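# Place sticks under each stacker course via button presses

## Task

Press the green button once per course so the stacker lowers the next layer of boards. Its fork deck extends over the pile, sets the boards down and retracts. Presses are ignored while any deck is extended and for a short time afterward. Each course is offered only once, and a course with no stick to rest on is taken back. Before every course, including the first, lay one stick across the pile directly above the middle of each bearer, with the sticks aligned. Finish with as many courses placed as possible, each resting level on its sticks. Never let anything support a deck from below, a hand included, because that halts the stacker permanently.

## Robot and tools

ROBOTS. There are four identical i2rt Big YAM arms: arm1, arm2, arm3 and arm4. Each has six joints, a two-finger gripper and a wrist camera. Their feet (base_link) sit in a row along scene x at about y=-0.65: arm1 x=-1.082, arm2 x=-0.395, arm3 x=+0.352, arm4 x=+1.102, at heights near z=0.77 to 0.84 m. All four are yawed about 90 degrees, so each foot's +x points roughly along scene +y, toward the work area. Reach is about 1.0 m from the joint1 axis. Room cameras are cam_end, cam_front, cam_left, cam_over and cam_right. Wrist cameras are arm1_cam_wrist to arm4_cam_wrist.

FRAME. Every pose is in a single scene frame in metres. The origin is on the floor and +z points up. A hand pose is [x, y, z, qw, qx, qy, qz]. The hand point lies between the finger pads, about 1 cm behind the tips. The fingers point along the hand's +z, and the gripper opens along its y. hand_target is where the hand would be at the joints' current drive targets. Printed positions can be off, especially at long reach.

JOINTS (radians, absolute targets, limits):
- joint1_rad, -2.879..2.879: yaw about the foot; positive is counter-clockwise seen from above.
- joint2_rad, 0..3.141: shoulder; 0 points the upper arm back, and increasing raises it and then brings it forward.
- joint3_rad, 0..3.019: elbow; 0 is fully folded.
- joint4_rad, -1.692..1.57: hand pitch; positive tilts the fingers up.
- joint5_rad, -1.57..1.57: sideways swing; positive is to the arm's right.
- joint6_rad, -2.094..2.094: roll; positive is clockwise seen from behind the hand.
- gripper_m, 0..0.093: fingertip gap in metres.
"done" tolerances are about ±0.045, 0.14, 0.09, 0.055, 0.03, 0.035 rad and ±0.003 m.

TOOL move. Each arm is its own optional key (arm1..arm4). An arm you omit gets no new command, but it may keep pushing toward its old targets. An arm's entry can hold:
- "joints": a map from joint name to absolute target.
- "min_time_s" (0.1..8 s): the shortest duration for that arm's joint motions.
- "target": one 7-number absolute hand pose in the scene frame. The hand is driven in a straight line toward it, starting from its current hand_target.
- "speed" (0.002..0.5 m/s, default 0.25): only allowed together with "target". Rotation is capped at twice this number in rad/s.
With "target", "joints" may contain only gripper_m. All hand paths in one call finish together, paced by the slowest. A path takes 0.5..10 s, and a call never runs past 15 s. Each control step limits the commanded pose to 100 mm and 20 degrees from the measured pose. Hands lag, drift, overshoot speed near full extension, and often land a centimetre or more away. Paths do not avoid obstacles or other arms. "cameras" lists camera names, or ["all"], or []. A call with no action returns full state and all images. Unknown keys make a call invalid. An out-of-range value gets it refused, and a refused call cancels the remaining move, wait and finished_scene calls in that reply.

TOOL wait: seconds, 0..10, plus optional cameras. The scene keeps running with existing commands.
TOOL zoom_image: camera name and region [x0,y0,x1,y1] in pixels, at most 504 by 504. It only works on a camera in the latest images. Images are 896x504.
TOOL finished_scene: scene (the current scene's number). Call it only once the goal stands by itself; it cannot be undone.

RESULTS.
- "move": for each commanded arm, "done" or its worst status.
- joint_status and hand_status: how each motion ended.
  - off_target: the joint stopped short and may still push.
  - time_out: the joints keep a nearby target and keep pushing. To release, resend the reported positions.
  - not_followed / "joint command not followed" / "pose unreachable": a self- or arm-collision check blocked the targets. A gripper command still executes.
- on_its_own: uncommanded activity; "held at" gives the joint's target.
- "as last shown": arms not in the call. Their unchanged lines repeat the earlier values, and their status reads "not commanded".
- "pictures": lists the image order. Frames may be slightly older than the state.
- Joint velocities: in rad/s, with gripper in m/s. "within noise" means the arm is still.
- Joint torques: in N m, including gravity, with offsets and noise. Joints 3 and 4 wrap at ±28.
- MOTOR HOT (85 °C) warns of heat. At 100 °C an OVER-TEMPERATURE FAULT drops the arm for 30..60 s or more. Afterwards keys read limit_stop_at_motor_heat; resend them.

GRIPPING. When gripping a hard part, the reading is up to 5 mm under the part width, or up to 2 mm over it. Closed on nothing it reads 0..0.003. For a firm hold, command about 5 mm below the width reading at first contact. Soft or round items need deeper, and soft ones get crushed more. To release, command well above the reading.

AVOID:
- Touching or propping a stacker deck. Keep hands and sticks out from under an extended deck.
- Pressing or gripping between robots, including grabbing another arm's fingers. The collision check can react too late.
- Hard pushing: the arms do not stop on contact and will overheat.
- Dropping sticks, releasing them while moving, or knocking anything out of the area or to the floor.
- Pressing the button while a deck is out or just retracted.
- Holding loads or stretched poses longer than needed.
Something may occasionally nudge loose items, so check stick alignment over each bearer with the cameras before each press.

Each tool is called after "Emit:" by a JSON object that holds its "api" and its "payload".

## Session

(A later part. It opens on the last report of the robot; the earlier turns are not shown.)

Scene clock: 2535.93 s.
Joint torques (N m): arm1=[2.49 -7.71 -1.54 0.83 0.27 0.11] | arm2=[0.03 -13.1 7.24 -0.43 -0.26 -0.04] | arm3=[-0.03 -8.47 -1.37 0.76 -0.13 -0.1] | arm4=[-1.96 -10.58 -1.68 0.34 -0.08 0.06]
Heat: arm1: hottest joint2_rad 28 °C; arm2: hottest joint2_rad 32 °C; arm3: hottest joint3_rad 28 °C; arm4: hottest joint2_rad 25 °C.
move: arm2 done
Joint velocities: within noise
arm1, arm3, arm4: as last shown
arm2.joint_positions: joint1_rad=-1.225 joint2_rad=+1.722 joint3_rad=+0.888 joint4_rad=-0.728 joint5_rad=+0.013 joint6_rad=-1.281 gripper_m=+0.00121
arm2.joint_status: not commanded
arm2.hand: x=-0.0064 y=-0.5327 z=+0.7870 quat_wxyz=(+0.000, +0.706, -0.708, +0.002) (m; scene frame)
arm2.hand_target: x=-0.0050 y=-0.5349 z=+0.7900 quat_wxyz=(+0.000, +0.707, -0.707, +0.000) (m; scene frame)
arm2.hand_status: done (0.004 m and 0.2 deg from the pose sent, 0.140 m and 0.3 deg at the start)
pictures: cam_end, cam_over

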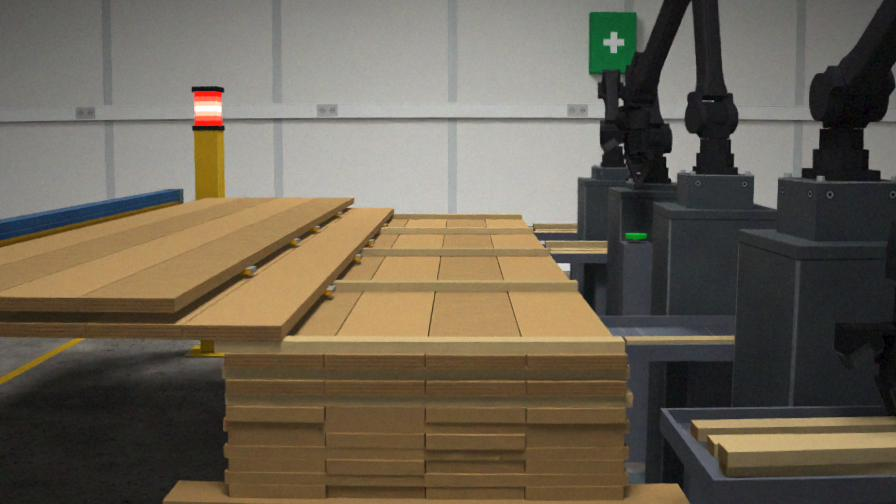

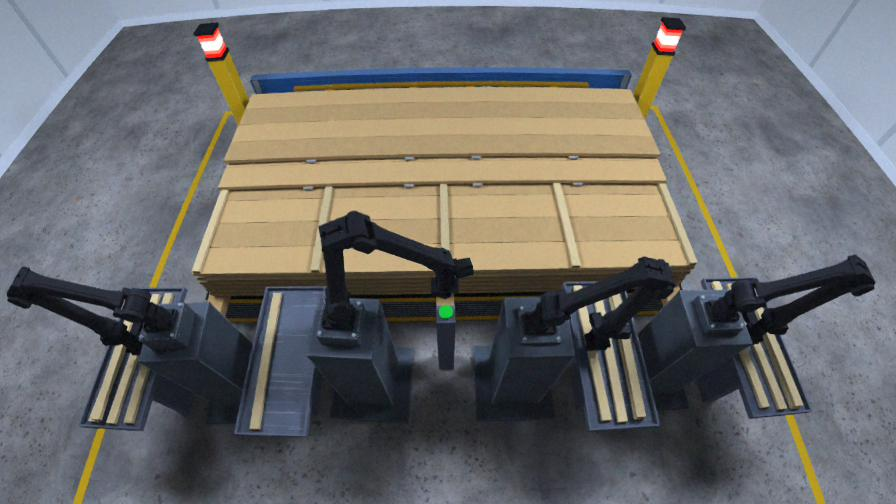

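Emit:
{"api": "move", "payload": {"arm1": {"target": [-1.3445, -0.684, 0.60, 0.0, 0.7071, -0.7071, 0.0], "speed": 0.06}, "arm3": {"target": [0.640, -0.684, 0.60, 0.0, 0.7071, -0.7071, 0.0], "speed": 0.06}, "arm4": {"target": [1.3475, -0.684, 0.60, 0.0, 0.7071, -0.7071, 0.0], "speed": 0.06}, "cameras": ["arm1_cam_wrist", "arm3_cam_wrist", "arm4_cam_wrist", "cam_over", "cam_right"]}}

Emit:
{"api": "wait", "payload": {"seconds": 5, "cameras": ["cam_over", "cam_end"]}}

Scene clock: 2548.93 s.
Joint torques (N m): arm1=[2.43 -9.58 -2 -0.29 0.29 0.12] | arm2=[0.03 -13.1 7.24 -0.44 -0.26 -0.04] | arm3=[0.32 -10.99 0.43 -0.06 -0.12 -0.06] | arm4=[-1.96 -12.04 -0.4 -0.54 -0.09 0.05]
Heat: arm1: hottest joint2_rad 28 °C; arm2: hottest joint3_rad 32 °C; arm3: hottest joint3_rad 28 °C; arm4: hottest joint2_rad 25 °C.
move: arm1 done; arm3 done; arm4 done
Joint velocities: within noise
arm1.joint_positions: joint1_rad=+1.542 joint2_rad=+2.275 joint3_rad=+0.564 joint4_rad=+0.144 joint5_rad=+0.004 joint6_rad=+1.615 gripper_m=+0.03721
arm1.joint_status: not commanded
arm1.hand: x=-1.3485 y=-0.6807 z=+0.5930 quat_wxyz=(+0.002, +0.706, -0.708, +0.000) (m; scene frame)
arm1.hand_target: x=-1.3444 y=-0.6838 z=+0.5996 quat_wxyz=(+0.000, +0.707, -0.707, +0.000) (m; scene frame)
arm1.hand_status: done (0.009 m and 0.3 deg from the pose sent, 0.091 m and 0.8 deg at the start)
arm2: as last shown
arm3.joint_positions: joint1_rad=-1.610 joint2_rad=+1.985 joint3_rad=+0.554 joint4_rad=-0.144 joint5_rad=+0.016 joint6_rad=-1.624 gripper_m=+0.03713
arm3.joint_status: not commanded
arm3.hand: x=+0.6402 y=-0.6815 z=+0.5947 quat_wxyz=(+0.002, +0.709, -0.705, -0.001) (m; scene frame)
arm3.hand_target: x=+0.6399 y=-0.6839 z=+0.5998 quat_wxyz=(+0.000, +0.707, -0.707, +0.000) (m; scene frame)
arm3.hand_status: done (0.006 m and 0.4 deg from the pose sent, 0.084 m and 1.2 deg at the start)
arm4.joint_positions: joint1_rad=-1.673 joint2_rad=+2.090 joint3_rad=+0.469 joint4_rad=+0.043 joint5_rad=-0.002 joint6_rad=-1.707 gripper_m=+0.03756
arm4.joint_status: not commanded
arm4.hand: x=+1.3493 y=-0.6807 z=+0.5959 quat_wxyz=(+0.000, +0.713, -0.701, +0.001) (m; scene frame)
arm4.hand_target: x=+1.3475 y=-0.6839 z=+0.5999 quat_wxyz=(+0.000, +0.707, -0.707, +0.000) (m; scene frame)
arm4.hand_status: done (0.006 m and 0.9 deg from the pose sent, 0.088 m and 1.0 deg at the start)
pictures: arm1_cam_wrist, arm3_cam_wrist, arm4_cam_wrist, cam_over, cam_right

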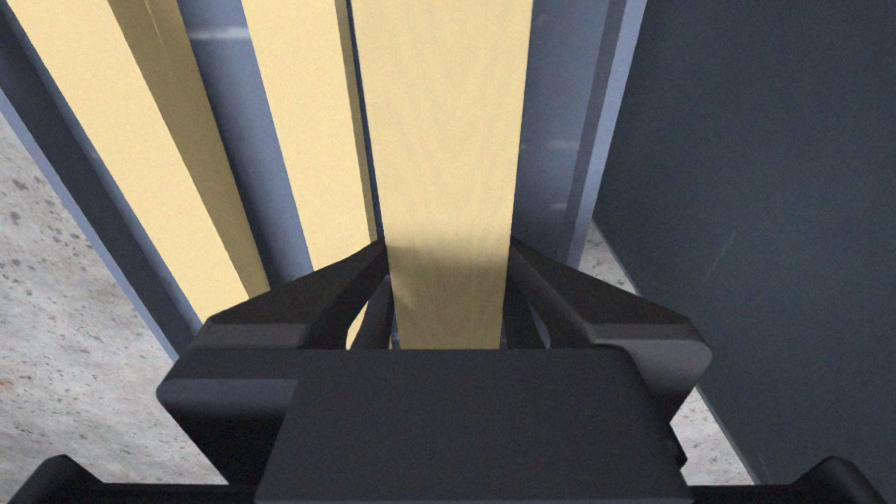

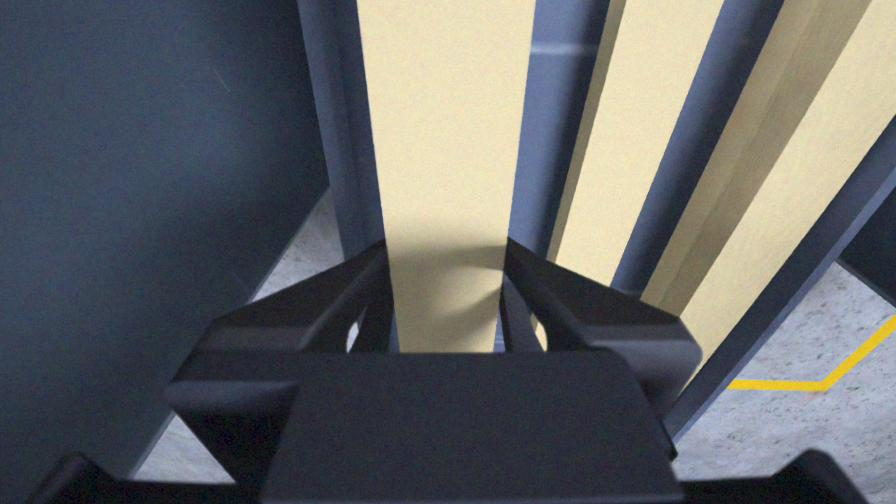

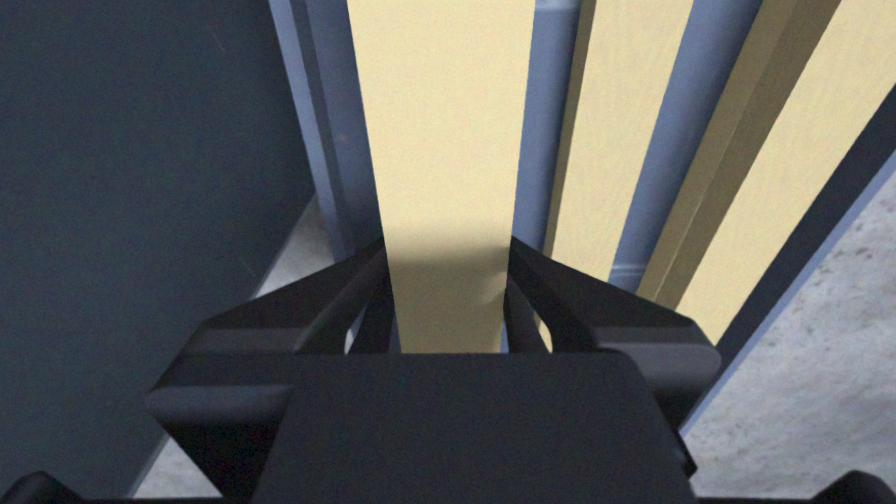

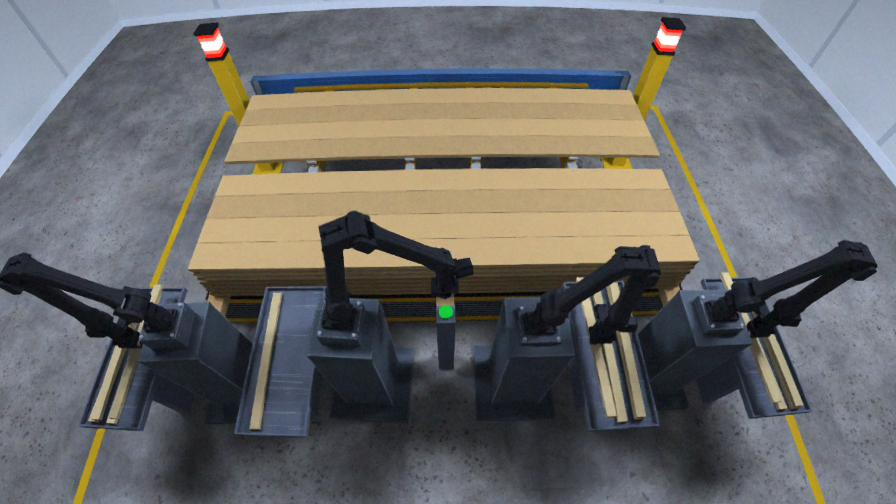

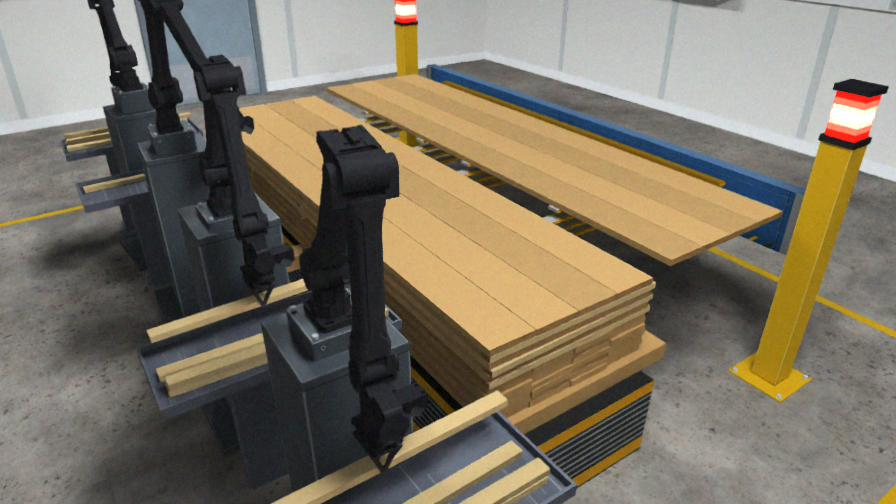

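Scene clock: 2553.93 s.
Joint torques (N m): arm1=[2.37 -9.29 -2.03 -0.35 0.28 0.11] | arm2=[0.03 -13.1 7.24 -0.44 -0.26 -0.04] | arm3=[0.26 -11.05 0.43 -0.03 -0.12 -0.06] | arm4=[-1.96 -12.04 -0.4 -0.49 -0.09 0.05]
Heat: arm1: hottest joint2_rad 28 °C; arm2: hottest joint3_rad 32 °C; arm3: hottest joint3_rad 28 °C; arm4: hottest joint2_rad 25 °C.
Joint velocities: within noise
arm1.joint_positions: joint1_rad=+1.542 joint2_rad=+2.275 joint3_rad=+0.564 joint4_rad=+0.144 joint5_rad=+0.004 joint6_rad=+1.615 gripper_m=+0.03721
arm1.joint_status: not commanded
arm1.hand: x=-1.3485 y=-0.6807 z=+0.5930 quat_wxyz=(+0.002, +0.706, -0.708, +0.000) (m; scene frame)
arm1.hand_target: x=-1.3444 y=-0.6838 z=+0.5996 quat_wxyz=(+0.000, +0.707, -0.707, +0.000) (m; scene frame)
arm1.hand_status: done (0.009 m and 0.3 deg from the pose sent, 0.091 m and 0.8 deg at the start)
arm2.joint_positions: joint1_rad=-1.225 joint2_rad=+1.722 joint3_rad=+0.888 joint4_rad=-0.728 joint5_rad=+0.013 joint6_rad=-1.281 gripper_m=+0.00121
arm2.joint_status: not commanded
arm2.hand: x=-0.0064 y=-0.5327 z=+0.7870 quat_wxyz=(+0.000, +0.706, -0.708, +0.002) (m; scene frame)
arm2.hand_target: x=-0.0050 y=-0.5349 z=+0.7900 quat_wxyz=(+0.000, +0.707, -0.707, +0.000) (m; scene frame)
arm2.hand_status: not commanded
arm3.joint_positions: joint1_rad=-1.610 joint2_rad=+1.985 joint3_rad=+0.554 joint4_rad=-0.144 joint5_rad=+0.016 joint6_rad=-1.624 gripper_m=+0.03713
arm3.joint_status: not commanded
arm3.hand: x=+0.6402 y=-0.6815 z=+0.5947 quat_wxyz=(+0.002, +0.709, -0.705, -0.001) (m; scene frame)
arm3.hand_target: x=+0.6399 y=-0.6839 z=+0.5998 quat_wxyz=(+0.000, +0.707, -0.707, +0.000) (m; scene frame)
arm3.hand_status: done (0.006 m and 0.4 deg from the pose sent, 0.084 m and 1.2 deg at the start)
arm4.joint_positions: joint1_rad=-1.673 joint2_rad=+2.090 joint3_rad=+0.469 joint4_rad=+0.043 joint5_rad=-0.002 joint6_rad=-1.707 gripper_m=+0.03756
arm4.joint_status: not commanded
arm4.hand: x=+1.3493 y=-0.6807 z=+0.5959 quat_wxyz=(+0.000, +0.713, -0.701, +0.001) (m; scene frame)
arm4.hand_target: x=+1.3476 y=-0.6839 z=+0.5999 quat_wxyz=(+0.000, +0.707, -0.707, +0.000) (m; scene frame)
arm4.hand_status: done (0.006 m and 0.9 deg from the pose sent, 0.088 m and 1.0 deg at the start)
wait: 5.00 s; at rest by 0.27 s
pictures: cam_end, cam_over

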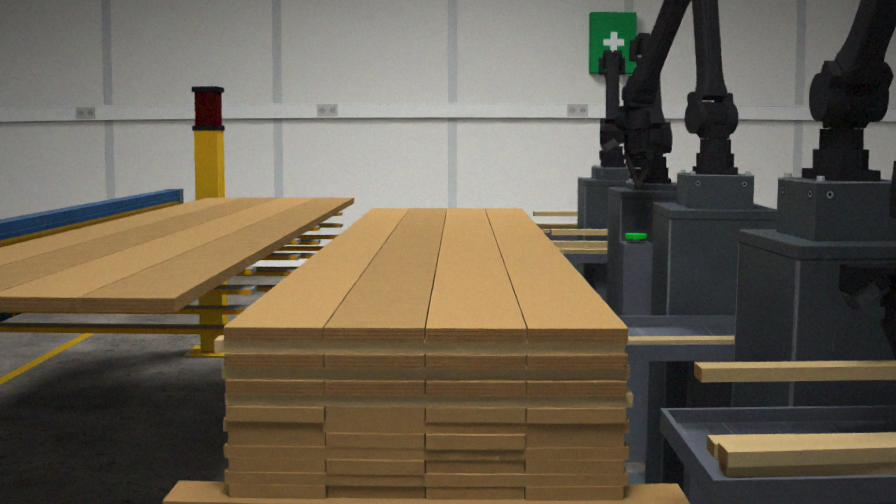

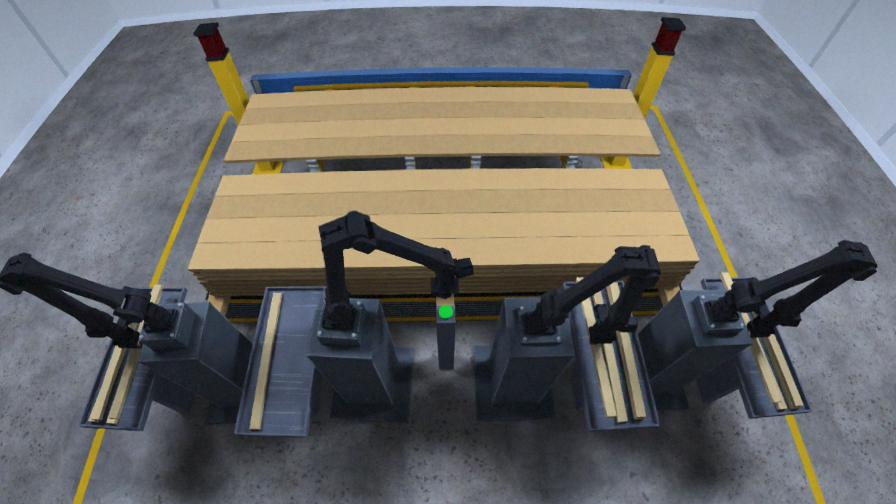

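Emit:
{"api": "move", "payload": {"arm1": {"target": [-1.354, -0.684, 0.785, 0.0, 0.7071, -0.7071, 0.0], "speed": 0.15}, "arm2": {"joints": {"joint1_rad": 1.69, "joint2_rad": 1.72, "joint3_rad": 0.62, "joint4_rad": -0.48, "joint5_rad": -0.007, "joint6_rad": 1.63, "gripper_m": 0.062}, "min_time_s": 4}, "arm3": {"target": [0.640, -0.684, 0.785, 0.0, 0.7071, -0.7071, 0.0], "speed": 0.15}, "arm4": {"target": [1.352, -0.684, 0.785, 0.0, 0.7071, -0.7071, 0.0], "speed": 0.15}, "cameras": ["cam_right", "cam_over"]}}

Emit:
{"api": "move", "payload": {"arm1": {"target": [-1.354, -0.45, 0.785, 0.0, 0.7071, -0.7071, 0.0], "speed": 0.25}, "arm3": {"target": [0.640, -0.45, 0.785, 0.0, 0.7071, -0.7071, 0.0], "speed": 0.25}, "arm4": {"target": [1.352, -0.45, 0.785, 0.0, 0.7071, -0.7071, 0.0], "speed": 0.25}, "cameras": ["cam_right", "cam_over", "arm2_cam_wrist"]}}

Scene clock: 2581.80 s.
Joint torques (N m): arm1=[2.43 -5.95 5.35 -0.46 0.26 0.12] | arm2=[1.2 -10.4 4.21 0.38 -0.06 0.19] | arm3=[0.85 -7.24 8.69 -0.13 -0.12 0.02] | arm4=[-1.96 -7.88 8.7 -0.58 -0.08 0.04]
Heat: arm1: hottest joint2_rad 29 °C; arm2: hottest joint2_rad 30 °C; arm3: hottest joint3_rad 28 °C; arm4: hottest joint2_rad 25 °C.
move: arm1 off_target; arm2 done; arm3 off_target; arm4 off_target
Joint velocities: within noise
arm1.joint_positions: joint1_rad=+1.544 joint2_rad=+1.536 joint3_rad=+0.482 joint4_rad=-0.547 joint5_rad=+0.004 joint6_rad=+1.617 gripper_m=+0.03721
arm1.joint_status: not commanded
arm1.hand: x=-1.3396 y=-0.6799 z=+0.7753 quat_wxyz=(-0.011, +0.706, -0.708, +0.012) (m; scene frame)
arm1.hand_target: x=-1.3538 y=-0.6840 z=+0.7848 quat_wxyz=(+0.000, +0.707, -0.707, +0.000) (m; scene frame)
arm1.hand_status: off_target (0.018 m and 1.8 deg from the pose sent, 0.192 m and 0.3 deg at the start)
arm2.joint_positions: joint1_rad=+1.679 joint2_rad=+1.722 joint3_rad=+0.626 joint4_rad=-0.491 joint5_rad=-0.005 joint6_rad=+1.614 gripper_m=+0.06192
arm2.joint_status: all done
arm2.hand: x=-0.7125 y=-0.6607 z=+0.7368 quat_wxyz=(-0.003, +0.709, -0.705, +0.001) (m; scene frame)
arm2.hand_target: x=-0.7115 y=-0.6645 z=+0.7361 quat_wxyz=(+0.000, +0.708, -0.706, +0.000) (m; scene frame)
arm2.hand_status: not commanded
arm3.joint_positions: joint1_rad=-1.610 joint2_rad=+1.360 joint3_rad=+0.574 joint4_rad=-0.836 joint5_rad=+0.016 joint6_rad=-1.624 gripper_m=+0.03713
arm3.joint_status: not commanded
arm3.hand: x=+0.6178 y=-0.6827 z=+0.7683 quat_wxyz=(+0.018, +0.709, -0.705, -0.018) (m; scene frame)
arm3.hand_target: x=+0.6393 y=-0.6840 z=+0.7849 quat_wxyz=(+0.000, +0.707, -0.707, +0.000) (m; scene frame)
arm3.hand_status: off_target (0.028 m and 2.9 deg from the pose sent, 0.190 m and 0.4 deg at the start)
arm4.joint_positions: joint1_rad=-1.673 joint2_rad=+1.343 joint3_rad=+0.463 joint4_rad=-0.738 joint5_rad=-0.002 joint6_rad=-1.707 gripper_m=+0.03756
arm4.joint_status: not commanded
arm4.hand: x=+1.3342 y=-0.6784 z=+0.7723 quat_wxyz=(+0.012, +0.713, -0.701, -0.015) (m; scene frame)
arm4.hand_target: x=+1.3517 y=-0.6840 z=+0.7848 quat_wxyz=(+0.000, +0.707, -0.707, +0.000) (m; scene frame)
arm4.hand_status: off_target (0.023 m and 2.4 deg from the pose sent, 0.189 m and 0.9 deg at the start)
pictures: cam_over, cam_right

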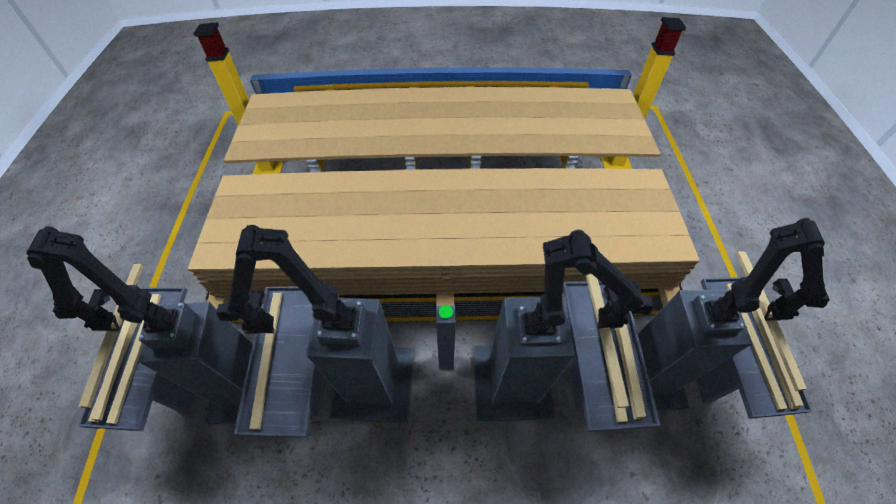

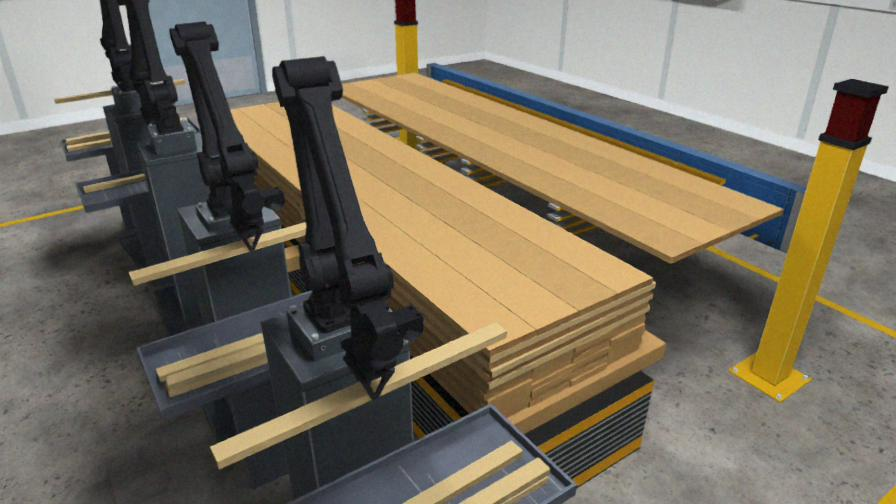

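Scene clock: 2583.83 s.
Joint torques (N m): arm1=[0.73 -6.65 7.46 -0.4 0.05 -0.08] | arm2=[1.2 -10.46 4.21 0.36 -0.06 0.19] | arm3=[1.79 -7.47 9.4 -0.03 0.06 0.07] | arm4=[0.32 -8.53 9.36 -0.46 0.02 0.08]
Heat: arm1: hottest joint2_rad 29 °C; arm2: hottest joint2_rad 30 °C; arm3: hottest joint3_rad 29 °C; arm4: hottest joint2_rad 25 °C.
move: arm1 off_target; arm3 off_target; arm4 off_target
Joint velocities: within noise
arm1.joint_positions: joint1_rad=+0.832 joint2_rad=+1.663 joint3_rad=+0.667 joint4_rad=-0.605 joint5_rad=+0.008 joint6_rad=+0.907 gripper_m=+0.03720
arm1.joint_status: not commanded
arm1.hand: x=-1.3358 y=-0.4672 z=+0.7756 quat_wxyz=(-0.004, +0.705, -0.708, +0.017) (m; scene frame)
arm1.hand_target: x=-1.3534 y=-0.4504 z=+0.7855 quat_wxyz=(+0.000, +0.707, -0.707, +0.000) (m; scene frame)
arm1.hand_status: off_target (0.027 m and 2.0 deg from the pose sent, 0.231 m and 1.8 deg at the start)
arm2: as last shown
arm2.joint_positions: joint1_rad=+1.679 joint2_rad=+1.722 joint3_rad=+0.626 joint4_rad=-0.491 joint5_rad=-0.005 joint6_rad=+1.615 gripper_m=+0.06192
arm3.joint_positions: joint1_rad=-0.920 joint2_rad=+1.519 joint3_rad=+0.762 joint4_rad=-0.846 joint5_rad=+0.008 joint6_rad=-0.929 gripper_m=+0.03713
arm3.joint_status: not commanded
arm3.hand: x=+0.6253 y=-0.4651 z=+0.7759 quat_wxyz=(+0.012, +0.707, -0.707, -0.003) (m; scene frame)
arm3.hand_target: x=+0.6394 y=-0.4504 z=+0.7853 quat_wxyz=(+0.000, +0.707, -0.707, +0.000) (m; scene frame)
arm3.hand_status: off_target (0.023 m and 1.4 deg from the pose sent, 0.234 m and 2.9 deg at the start)
arm4.joint_positions: joint1_rad=-0.894 joint2_rad=+1.483 joint3_rad=+0.634 joint4_rad=-0.743 joint5_rad=-0.010 joint6_rad=-0.908 gripper_m=+0.03756
arm4.joint_status: not commanded
arm4.hand: x=+1.3408 y=-0.4636 z=+0.7779 quat_wxyz=(+0.008, +0.705, -0.709, -0.002) (m; scene frame)
arm4.hand_target: x=+1.3516 y=-0.4502 z=+0.7852 quat_wxyz=(+0.000, +0.707, -0.707, +0.000) (m; scene frame)
arm4.hand_status: off_target (0.019 m and 1.0 deg from the pose sent, 0.229 m and 2.4 deg at the start)
pictures: arm2_cam_wrist, cam_over, cam_right

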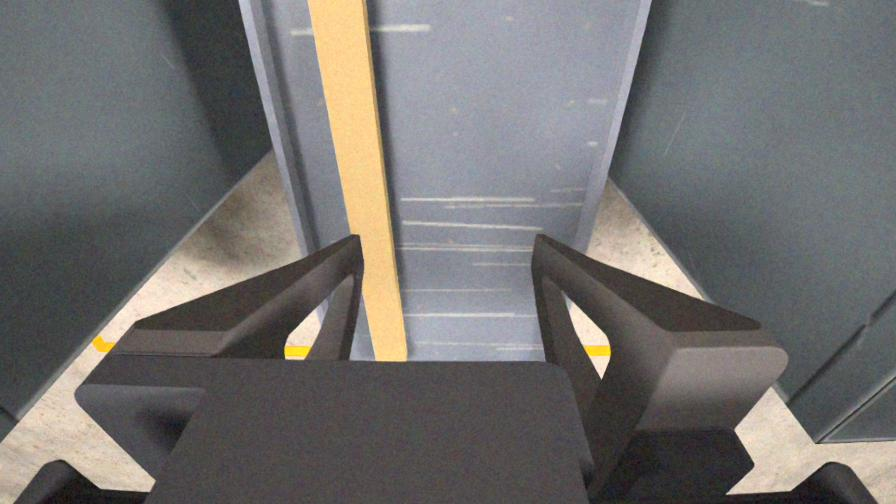

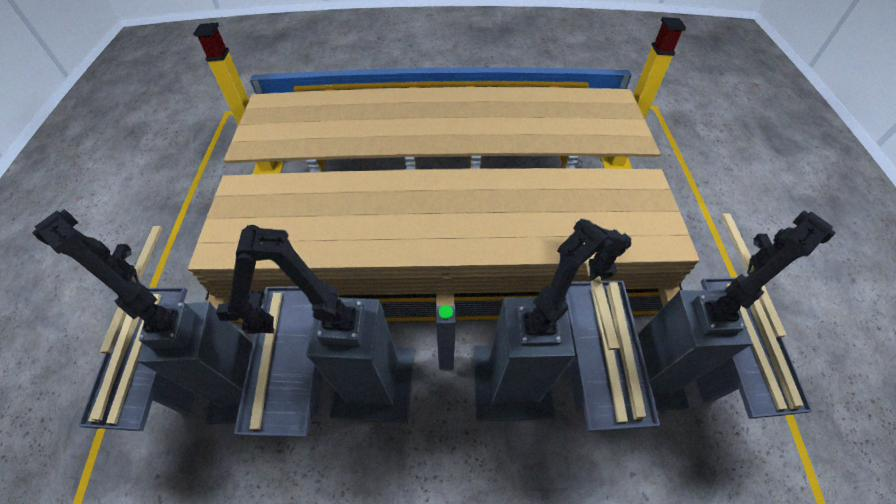

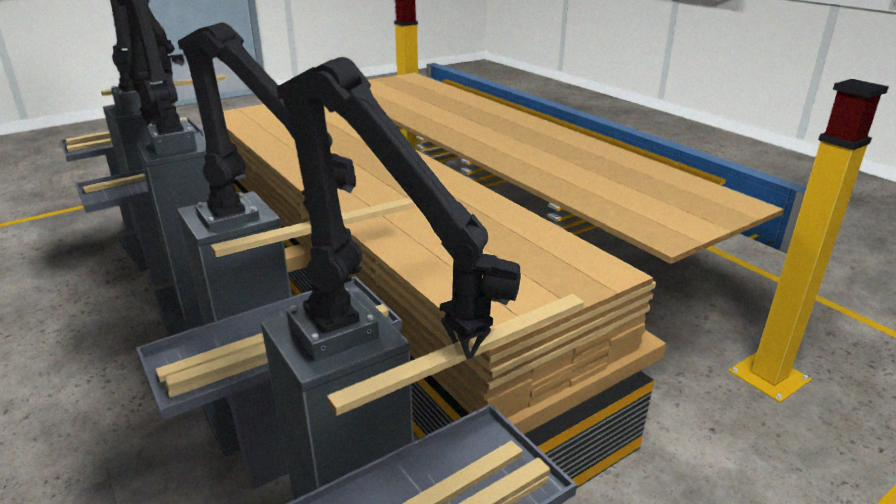

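Emit:
{"api": "move", "payload": {"arm1": {"target": [-1.190, 0.036, 0.765, -0.022, 0.709, -0.705, -0.022], "speed": 0.25}, "arm2": {"target": [-0.786, -0.684, 0.61, 0.0, 0.7071, -0.7071, 0.0], "speed": 0.2}, "arm3": {"target": [0.620, 0.043, 0.745, -0.020, 0.711, -0.703, -0.020], "speed": 0.25}, "arm4": {"target": [1.203, 0.034, 0.745, -0.010, 0.714, -0.700, -0.010], "speed": 0.25}, "cameras": ["cam_end", "cam_over", "arm2_cam_wrist"]}}

Emit:
{"api": "zoom_image", "payload": {"camera": "cam_over", "region": [150, 130, 310, 290]}}

Emit:
{"api": "zoom_image", "payload": {"camera": "cam_over", "region": [510, 130, 670, 290]}}

Emit:
{"api": "zoom_image", "payload": {"camera": "cam_over", "region": [600, 130, 760, 290]}}

Emit:
{"api": "zoom_image", "payload": {"camera": "cam_end", "region": [340, 150, 560, 270]}}

Emit:
{"api": "zoom_image", "payload": {"camera": "cam_end", "region": [190, 220, 660, 320]}}

Scene clock: 2606.13 s.
Joint torques (N m): arm1=[1.2 -18.78 11.62 -0.23 0.01 -0.1] | arm2=[1.38 -13.33 4.42 0.34 -0.1 0.19] | arm3=[0.67 -22.71 12.85 0.03 -0.07 0.1] | arm4=[-0.44 -22.24 12.37 -0.39 0.06 0.11]
Heat: arm1: hottest joint2_rad 29 °C; arm2: hottest joint2_rad 29 °C; arm3: hottest joint3_rad 32 °C; arm4: hottest joint2_rad 25 °C.
move: arm1 off_target; arm2 off_target; arm3 off_target; arm4 off_target
Joint velocities: within noise
arm1.joint_positions: joint1_rad=+0.085 joint2_rad=+2.411 joint3_rad=+1.896 joint4_rad=-1.055 joint5_rad=+0.013 joint6_rad=+0.161 gripper_m=+0.03720
arm1.joint_status: not commanded
arm1.hand: x=-1.1858 y=+0.0044 z=+0.7367 quat_wxyz=(-0.004, +0.706, -0.709, +0.006) (m; scene frame)
arm1.hand_target: x=-1.1896 y=+0.0337 z=+0.7661 quat_wxyz=(-0.023, +0.709, -0.705, -0.022) (m; scene frame)
arm1.hand_status: off_target (0.043 m and 3.8 deg from the pose sent, 0.524 m and 5.0 deg at the start)
arm2.joint_positions: joint1_rad=+1.716 joint2_rad=+2.184 joint3_rad=+0.854 joint4_rad=-0.271 joint5_rad=-0.005 joint6_rad=+1.657 gripper_m=+0.06192
arm2.joint_status: not commanded
arm2.hand: x=-0.7749 y=-0.6771 z=+0.6125 quat_wxyz=(-0.009, +0.708, -0.707, +0.006) (m; scene frame)
arm2.hand_target: x=-0.7858 y=-0.6840 z=+0.6103 quat_wxyz=(+0.000, +0.707, -0.707, +0.000) (m; scene frame)
arm2.hand_status: off_target (0.013 m and 1.2 deg from the pose sent, 0.148 m and 0.5 deg at the start)
arm3.joint_positions: joint1_rad=-0.360 joint2_rad=+2.518 joint3_rad=+2.274 joint4_rad=-1.317 joint5_rad=-0.015 joint6_rad=-0.384 gripper_m=+0.03713
arm3.joint_status: not commanded
arm3.hand: x=+0.6177 y=+0.0263 z=+0.7363 quat_wxyz=(-0.006, +0.712, -0.702, -0.013) (m; scene frame)
arm3.hand_target: x=+0.6194 y=+0.0420 z=+0.7452 quat_wxyz=(-0.021, +0.711, -0.703, -0.021) (m; scene frame)
arm3.hand_status: off_target (0.019 m and 1.8 deg from the pose sent, 0.509 m and 4.2 deg at the start)
arm4.joint_positions: joint1_rad=-0.136 joint2_rad=+2.329 joint3_rad=+1.869 joint4_rad=-1.105 joint5_rad=-0.015 joint6_rad=-0.177 gripper_m=+0.03756
arm4.joint_status: not commanded
arm4.hand: x=+1.2035 y=+0.0173 z=+0.7368 quat_wxyz=(+0.000, +0.715, -0.699, -0.003) (m; scene frame)
arm4.hand_target: x=+1.2027 y=+0.0332 z=+0.7452 quat_wxyz=(-0.010, +0.714, -0.700, -0.010) (m; scene frame)
arm4.hand_status: off_target (0.019 m and 1.4 deg from the pose sent, 0.517 m and 2.7 deg at the start)
pictures: arm2_cam_wrist, cam_end, cam_over

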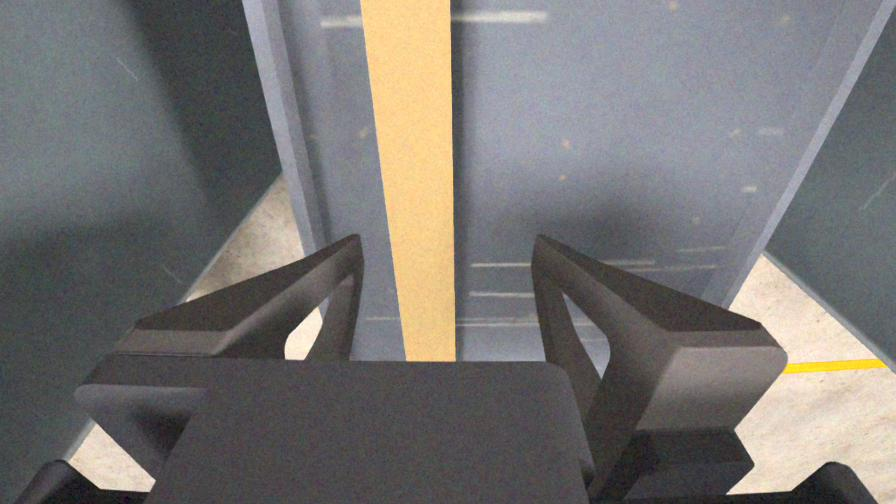

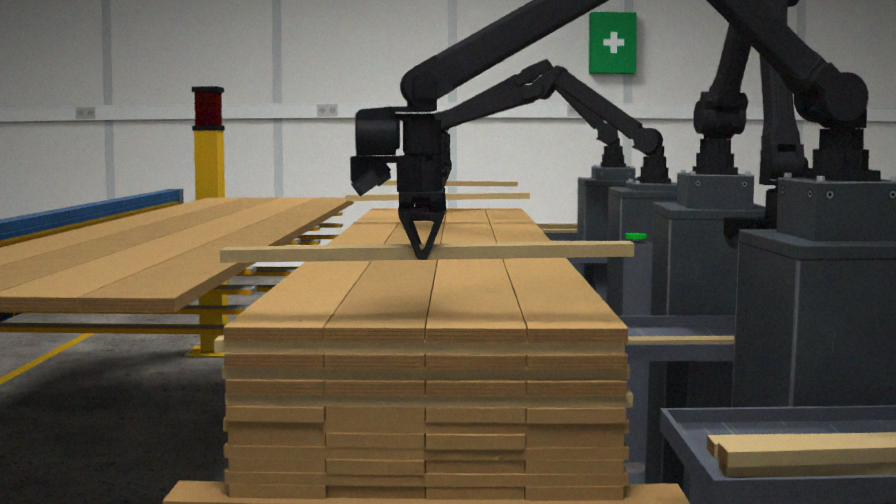

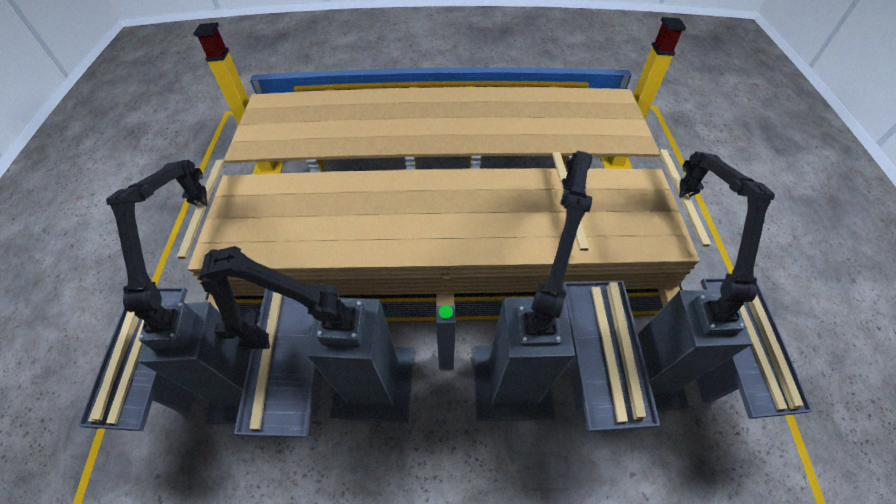

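Scaled by 3.150.

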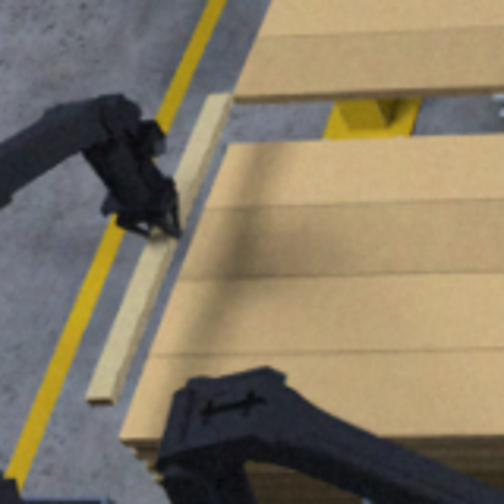

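Scaled by 3.150.

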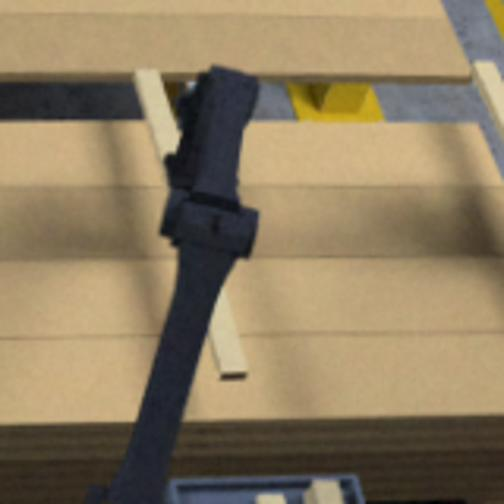

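Scaled by 3.150.

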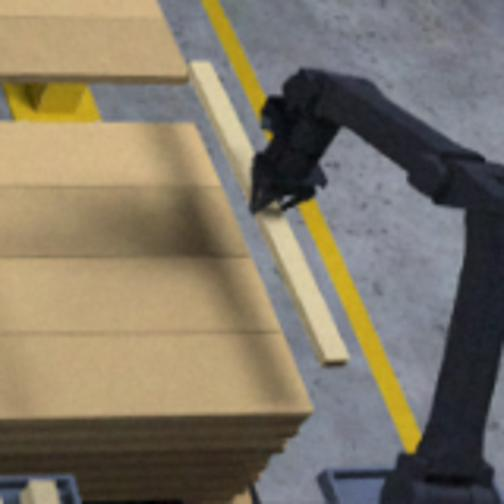

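Scaled by 2.291.

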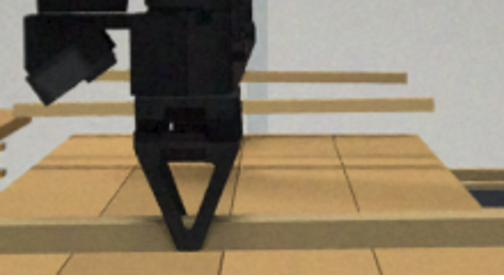

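Scaled by 1.072.

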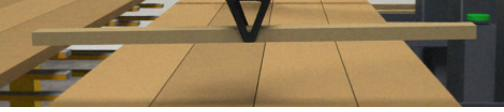

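Emit:
{"api": "move", "payload": {"arm1": {"target": [-1.188, 0.036, 0.683, -0.027, 0.707, -0.7072, -0.027], "speed": 0.08}, "arm2": {"target": [-0.788, -0.684, 0.538, 0.0, 0.7071, -0.7071, 0.0], "speed": 0.08}, "arm3": {"target": [0.621, 0.020, 0.683, -0.025, 0.6978, -0.7163, -0.025], "speed": 0.08}, "arm4": {"target": [1.211, 0.014, 0.667, -0.008, 0.7009, -0.7132, -0.008], "speed": 0.08}, "cameras": ["cam_end", "cam_over", "arm2_cam_wrist"]}}

Emit:
{"api": "zoom_image", "payload": {"camera": "cam_over", "region": [150, 130, 310, 290]}}

Emit:
{"api": "zoom_image", "payload": {"camera": "cam_over", "region": [510, 130, 670, 290]}}

Emit:
{"api": "zoom_image", "payload": {"camera": "cam_over", "region": [600, 130, 760, 290]}}

Emit:
{"api": "zoom_image", "payload": {"camera": "cam_end", "region": [340, 150, 560, 270]}}

Emit:
{"api": "zoom_image", "payload": {"camera": "cam_end", "region": [190, 250, 660, 350]}}

Emit:
{"api": "zoom_image", "payload": {"camera": "arm2_cam_wrist", "region": [300, 150, 600, 370]}}

Scene clock: 2643.73 s.
Joint torques (N m): arm1=[0.91 -19.49 9.98 0.87 0.1 -0.09] | arm2=[1.38 -14.45 2.61 0.34 -0.1 0.19] | arm3=[0.32 -23.82 8.21 0.92 -0.11 0.08] | arm4=[-1.73 -22.48 8.31 0.55 0.08 0.11]
Heat: arm1: hottest joint3_rad 34 °C; arm2: hottest joint2_rad 28 °C; arm3: hottest joint3_rad 39 °C; arm4: hottest joint2_rad 29 °C.
move: arm1 off_target; arm2 done; arm3 done; arm4 done
Joint velocities: within noise
arm1.joint_positions: joint1_rad=+0.085 joint2_rad=+2.530 joint3_rad=+1.896 joint4_rad=-0.938 joint5_rad=+0.013 joint6_rad=+0.161 gripper_m=+0.03720
arm1.joint_status: not commanded
arm1.hand: x=-1.1851 y=+0.0005 z=+0.6580 quat_wxyz=(-0.003, +0.706, -0.709, +0.007) (m; scene frame)
arm1.hand_target: x=-1.1876 y=+0.0339 z=+0.6846 quat_wxyz=(-0.027, +0.706, -0.707, -0.027) (m; scene frame)
arm1.hand_status: off_target (0.044 m and 4.7 deg from the pose sent, 0.062 m and 4.6 deg at the start)
arm2.joint_positions: joint1_rad=+1.717 joint2_rad=+2.394 joint3_rad=+0.941 joint4_rad=-0.143 joint5_rad=-0.005 joint6_rad=+1.657 gripper_m=+0.06192
arm2.joint_status: not commanded
arm2.hand: x=-0.7812 y=-0.6774 z=+0.5413 quat_wxyz=(-0.006, +0.708, -0.707, +0.004) (m; scene frame)
arm2.hand_target: x=-0.7878 y=-0.6841 z=+0.5382 quat_wxyz=(+0.000, +0.707, -0.707, +0.000) (m; scene frame)
arm2.hand_status: done (0.010 m and 0.8 deg from the pose sent, 0.076 m and 1.2 deg at the start)
arm3.joint_positions: joint1_rad=-0.360 joint2_rad=+2.520 joint3_rad=+2.129 joint4_rad=-1.141 joint5_rad=-0.018 joint6_rad=-0.361 gripper_m=+0.03713
arm3.joint_status: not commanded
arm3.hand: x=+0.6138 y=+0.0181 z=+0.6828 quat_wxyz=(-0.019, +0.704, -0.710, -0.021) (m; scene frame)
arm3.hand_target: x=+0.6209 y=+0.0199 z=+0.6829 quat_wxyz=(-0.025, +0.697, -0.716, -0.025) (m; scene frame)
arm3.hand_status: done (0.007 m and 1.3 deg from the pose sent, 0.054 m and 3.5 deg at the start)
arm4.joint_positions: joint1_rad=-0.136 joint2_rad=+2.405 joint3_rad=+1.816 joint4_rad=-0.970 joint5_rad=-0.014 joint6_rad=-0.155 gripper_m=+0.03756
arm4.joint_status: not commanded
arm4.hand: x=+1.2031 y=+0.0101 z=+0.6705 quat_wxyz=(-0.002, +0.707, -0.707, -0.005) (m; scene frame)
arm4.hand_target: x=+1.2109 y=+0.0137 z=+0.6670 quat_wxyz=(-0.008, +0.701, -0.713, -0.008) (m; scene frame)
arm4.hand_status: done (0.009 m and 1.3 deg from the pose sent, 0.070 m and 2.5 deg at the start)
pictures: arm2_cam_wrist, cam_end, cam_over

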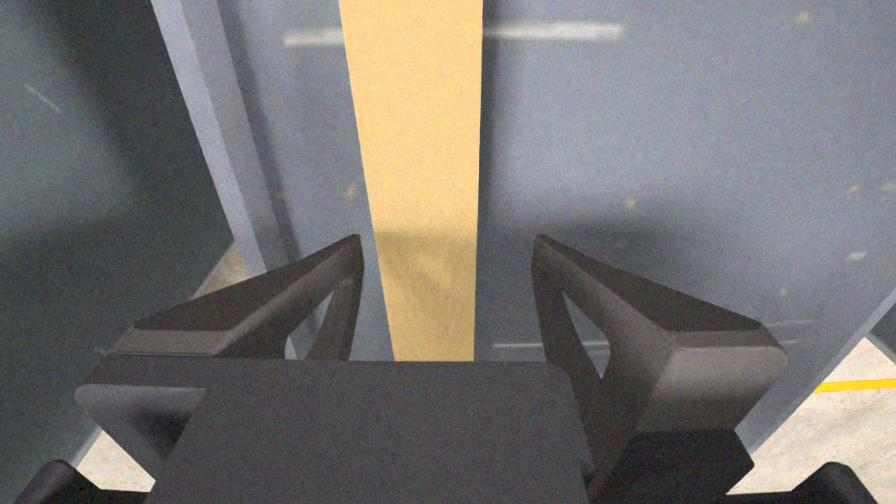

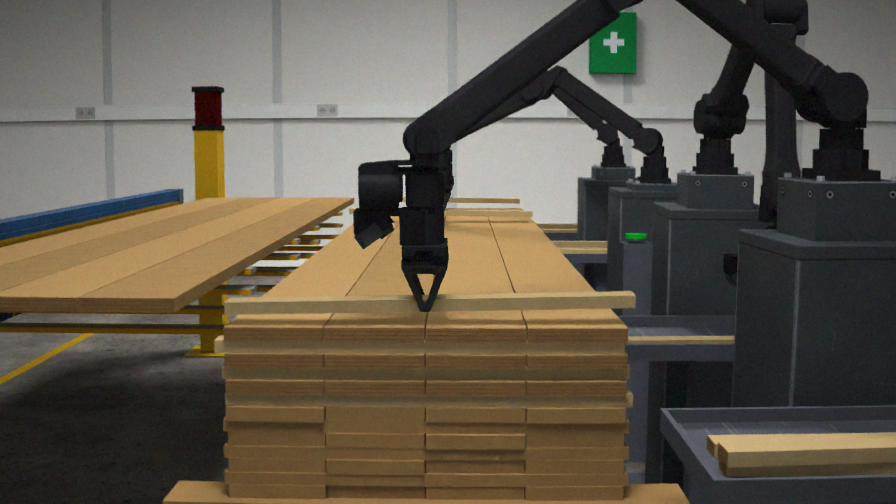

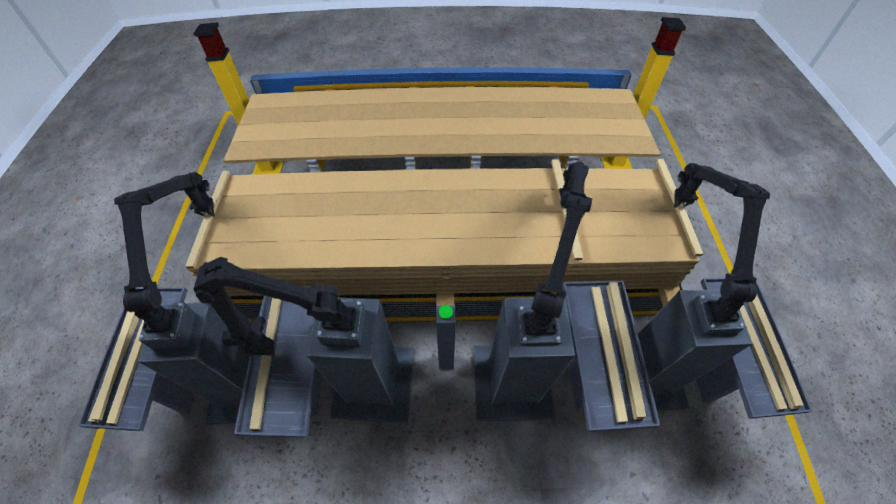

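Scaled by 3.150.

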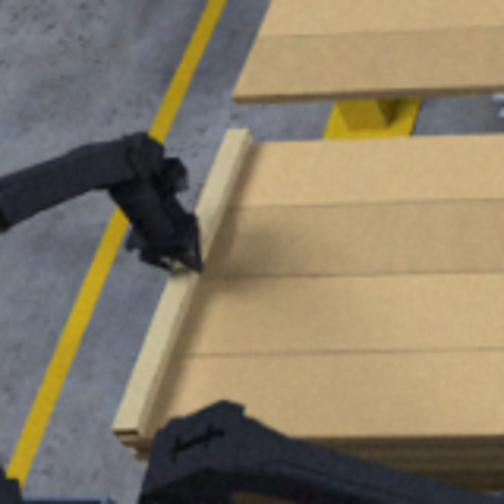

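Scaled by 3.150.

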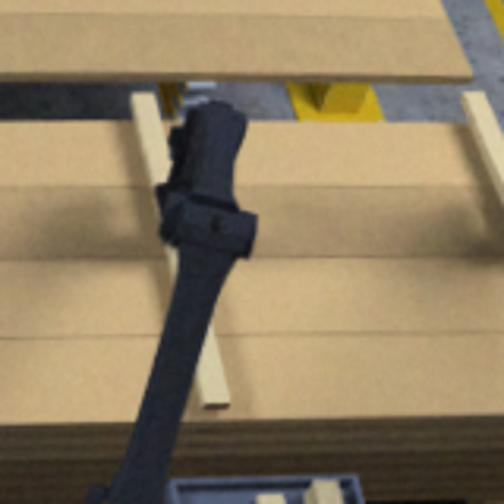

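Scaled by 3.150.

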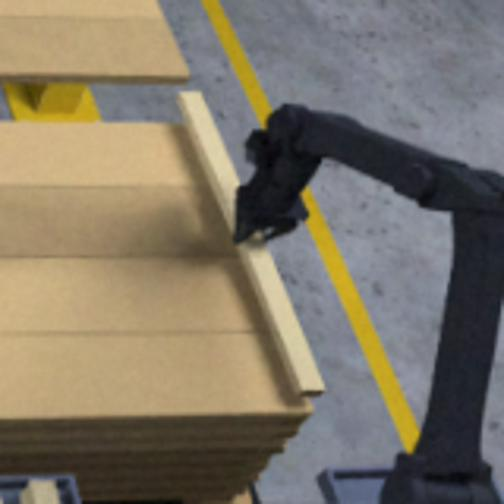

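Scaled by 2.291.

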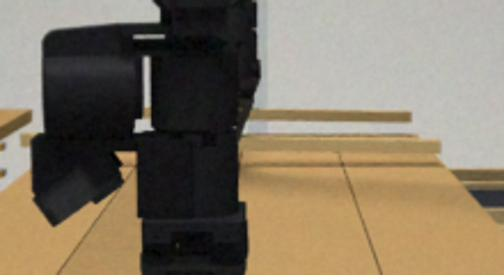

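Scaled by 1.072.

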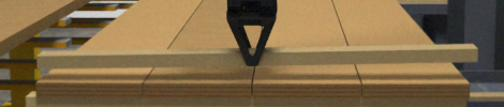

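Scaled by 1.680.

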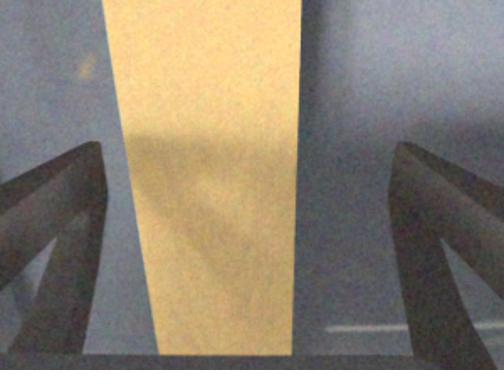

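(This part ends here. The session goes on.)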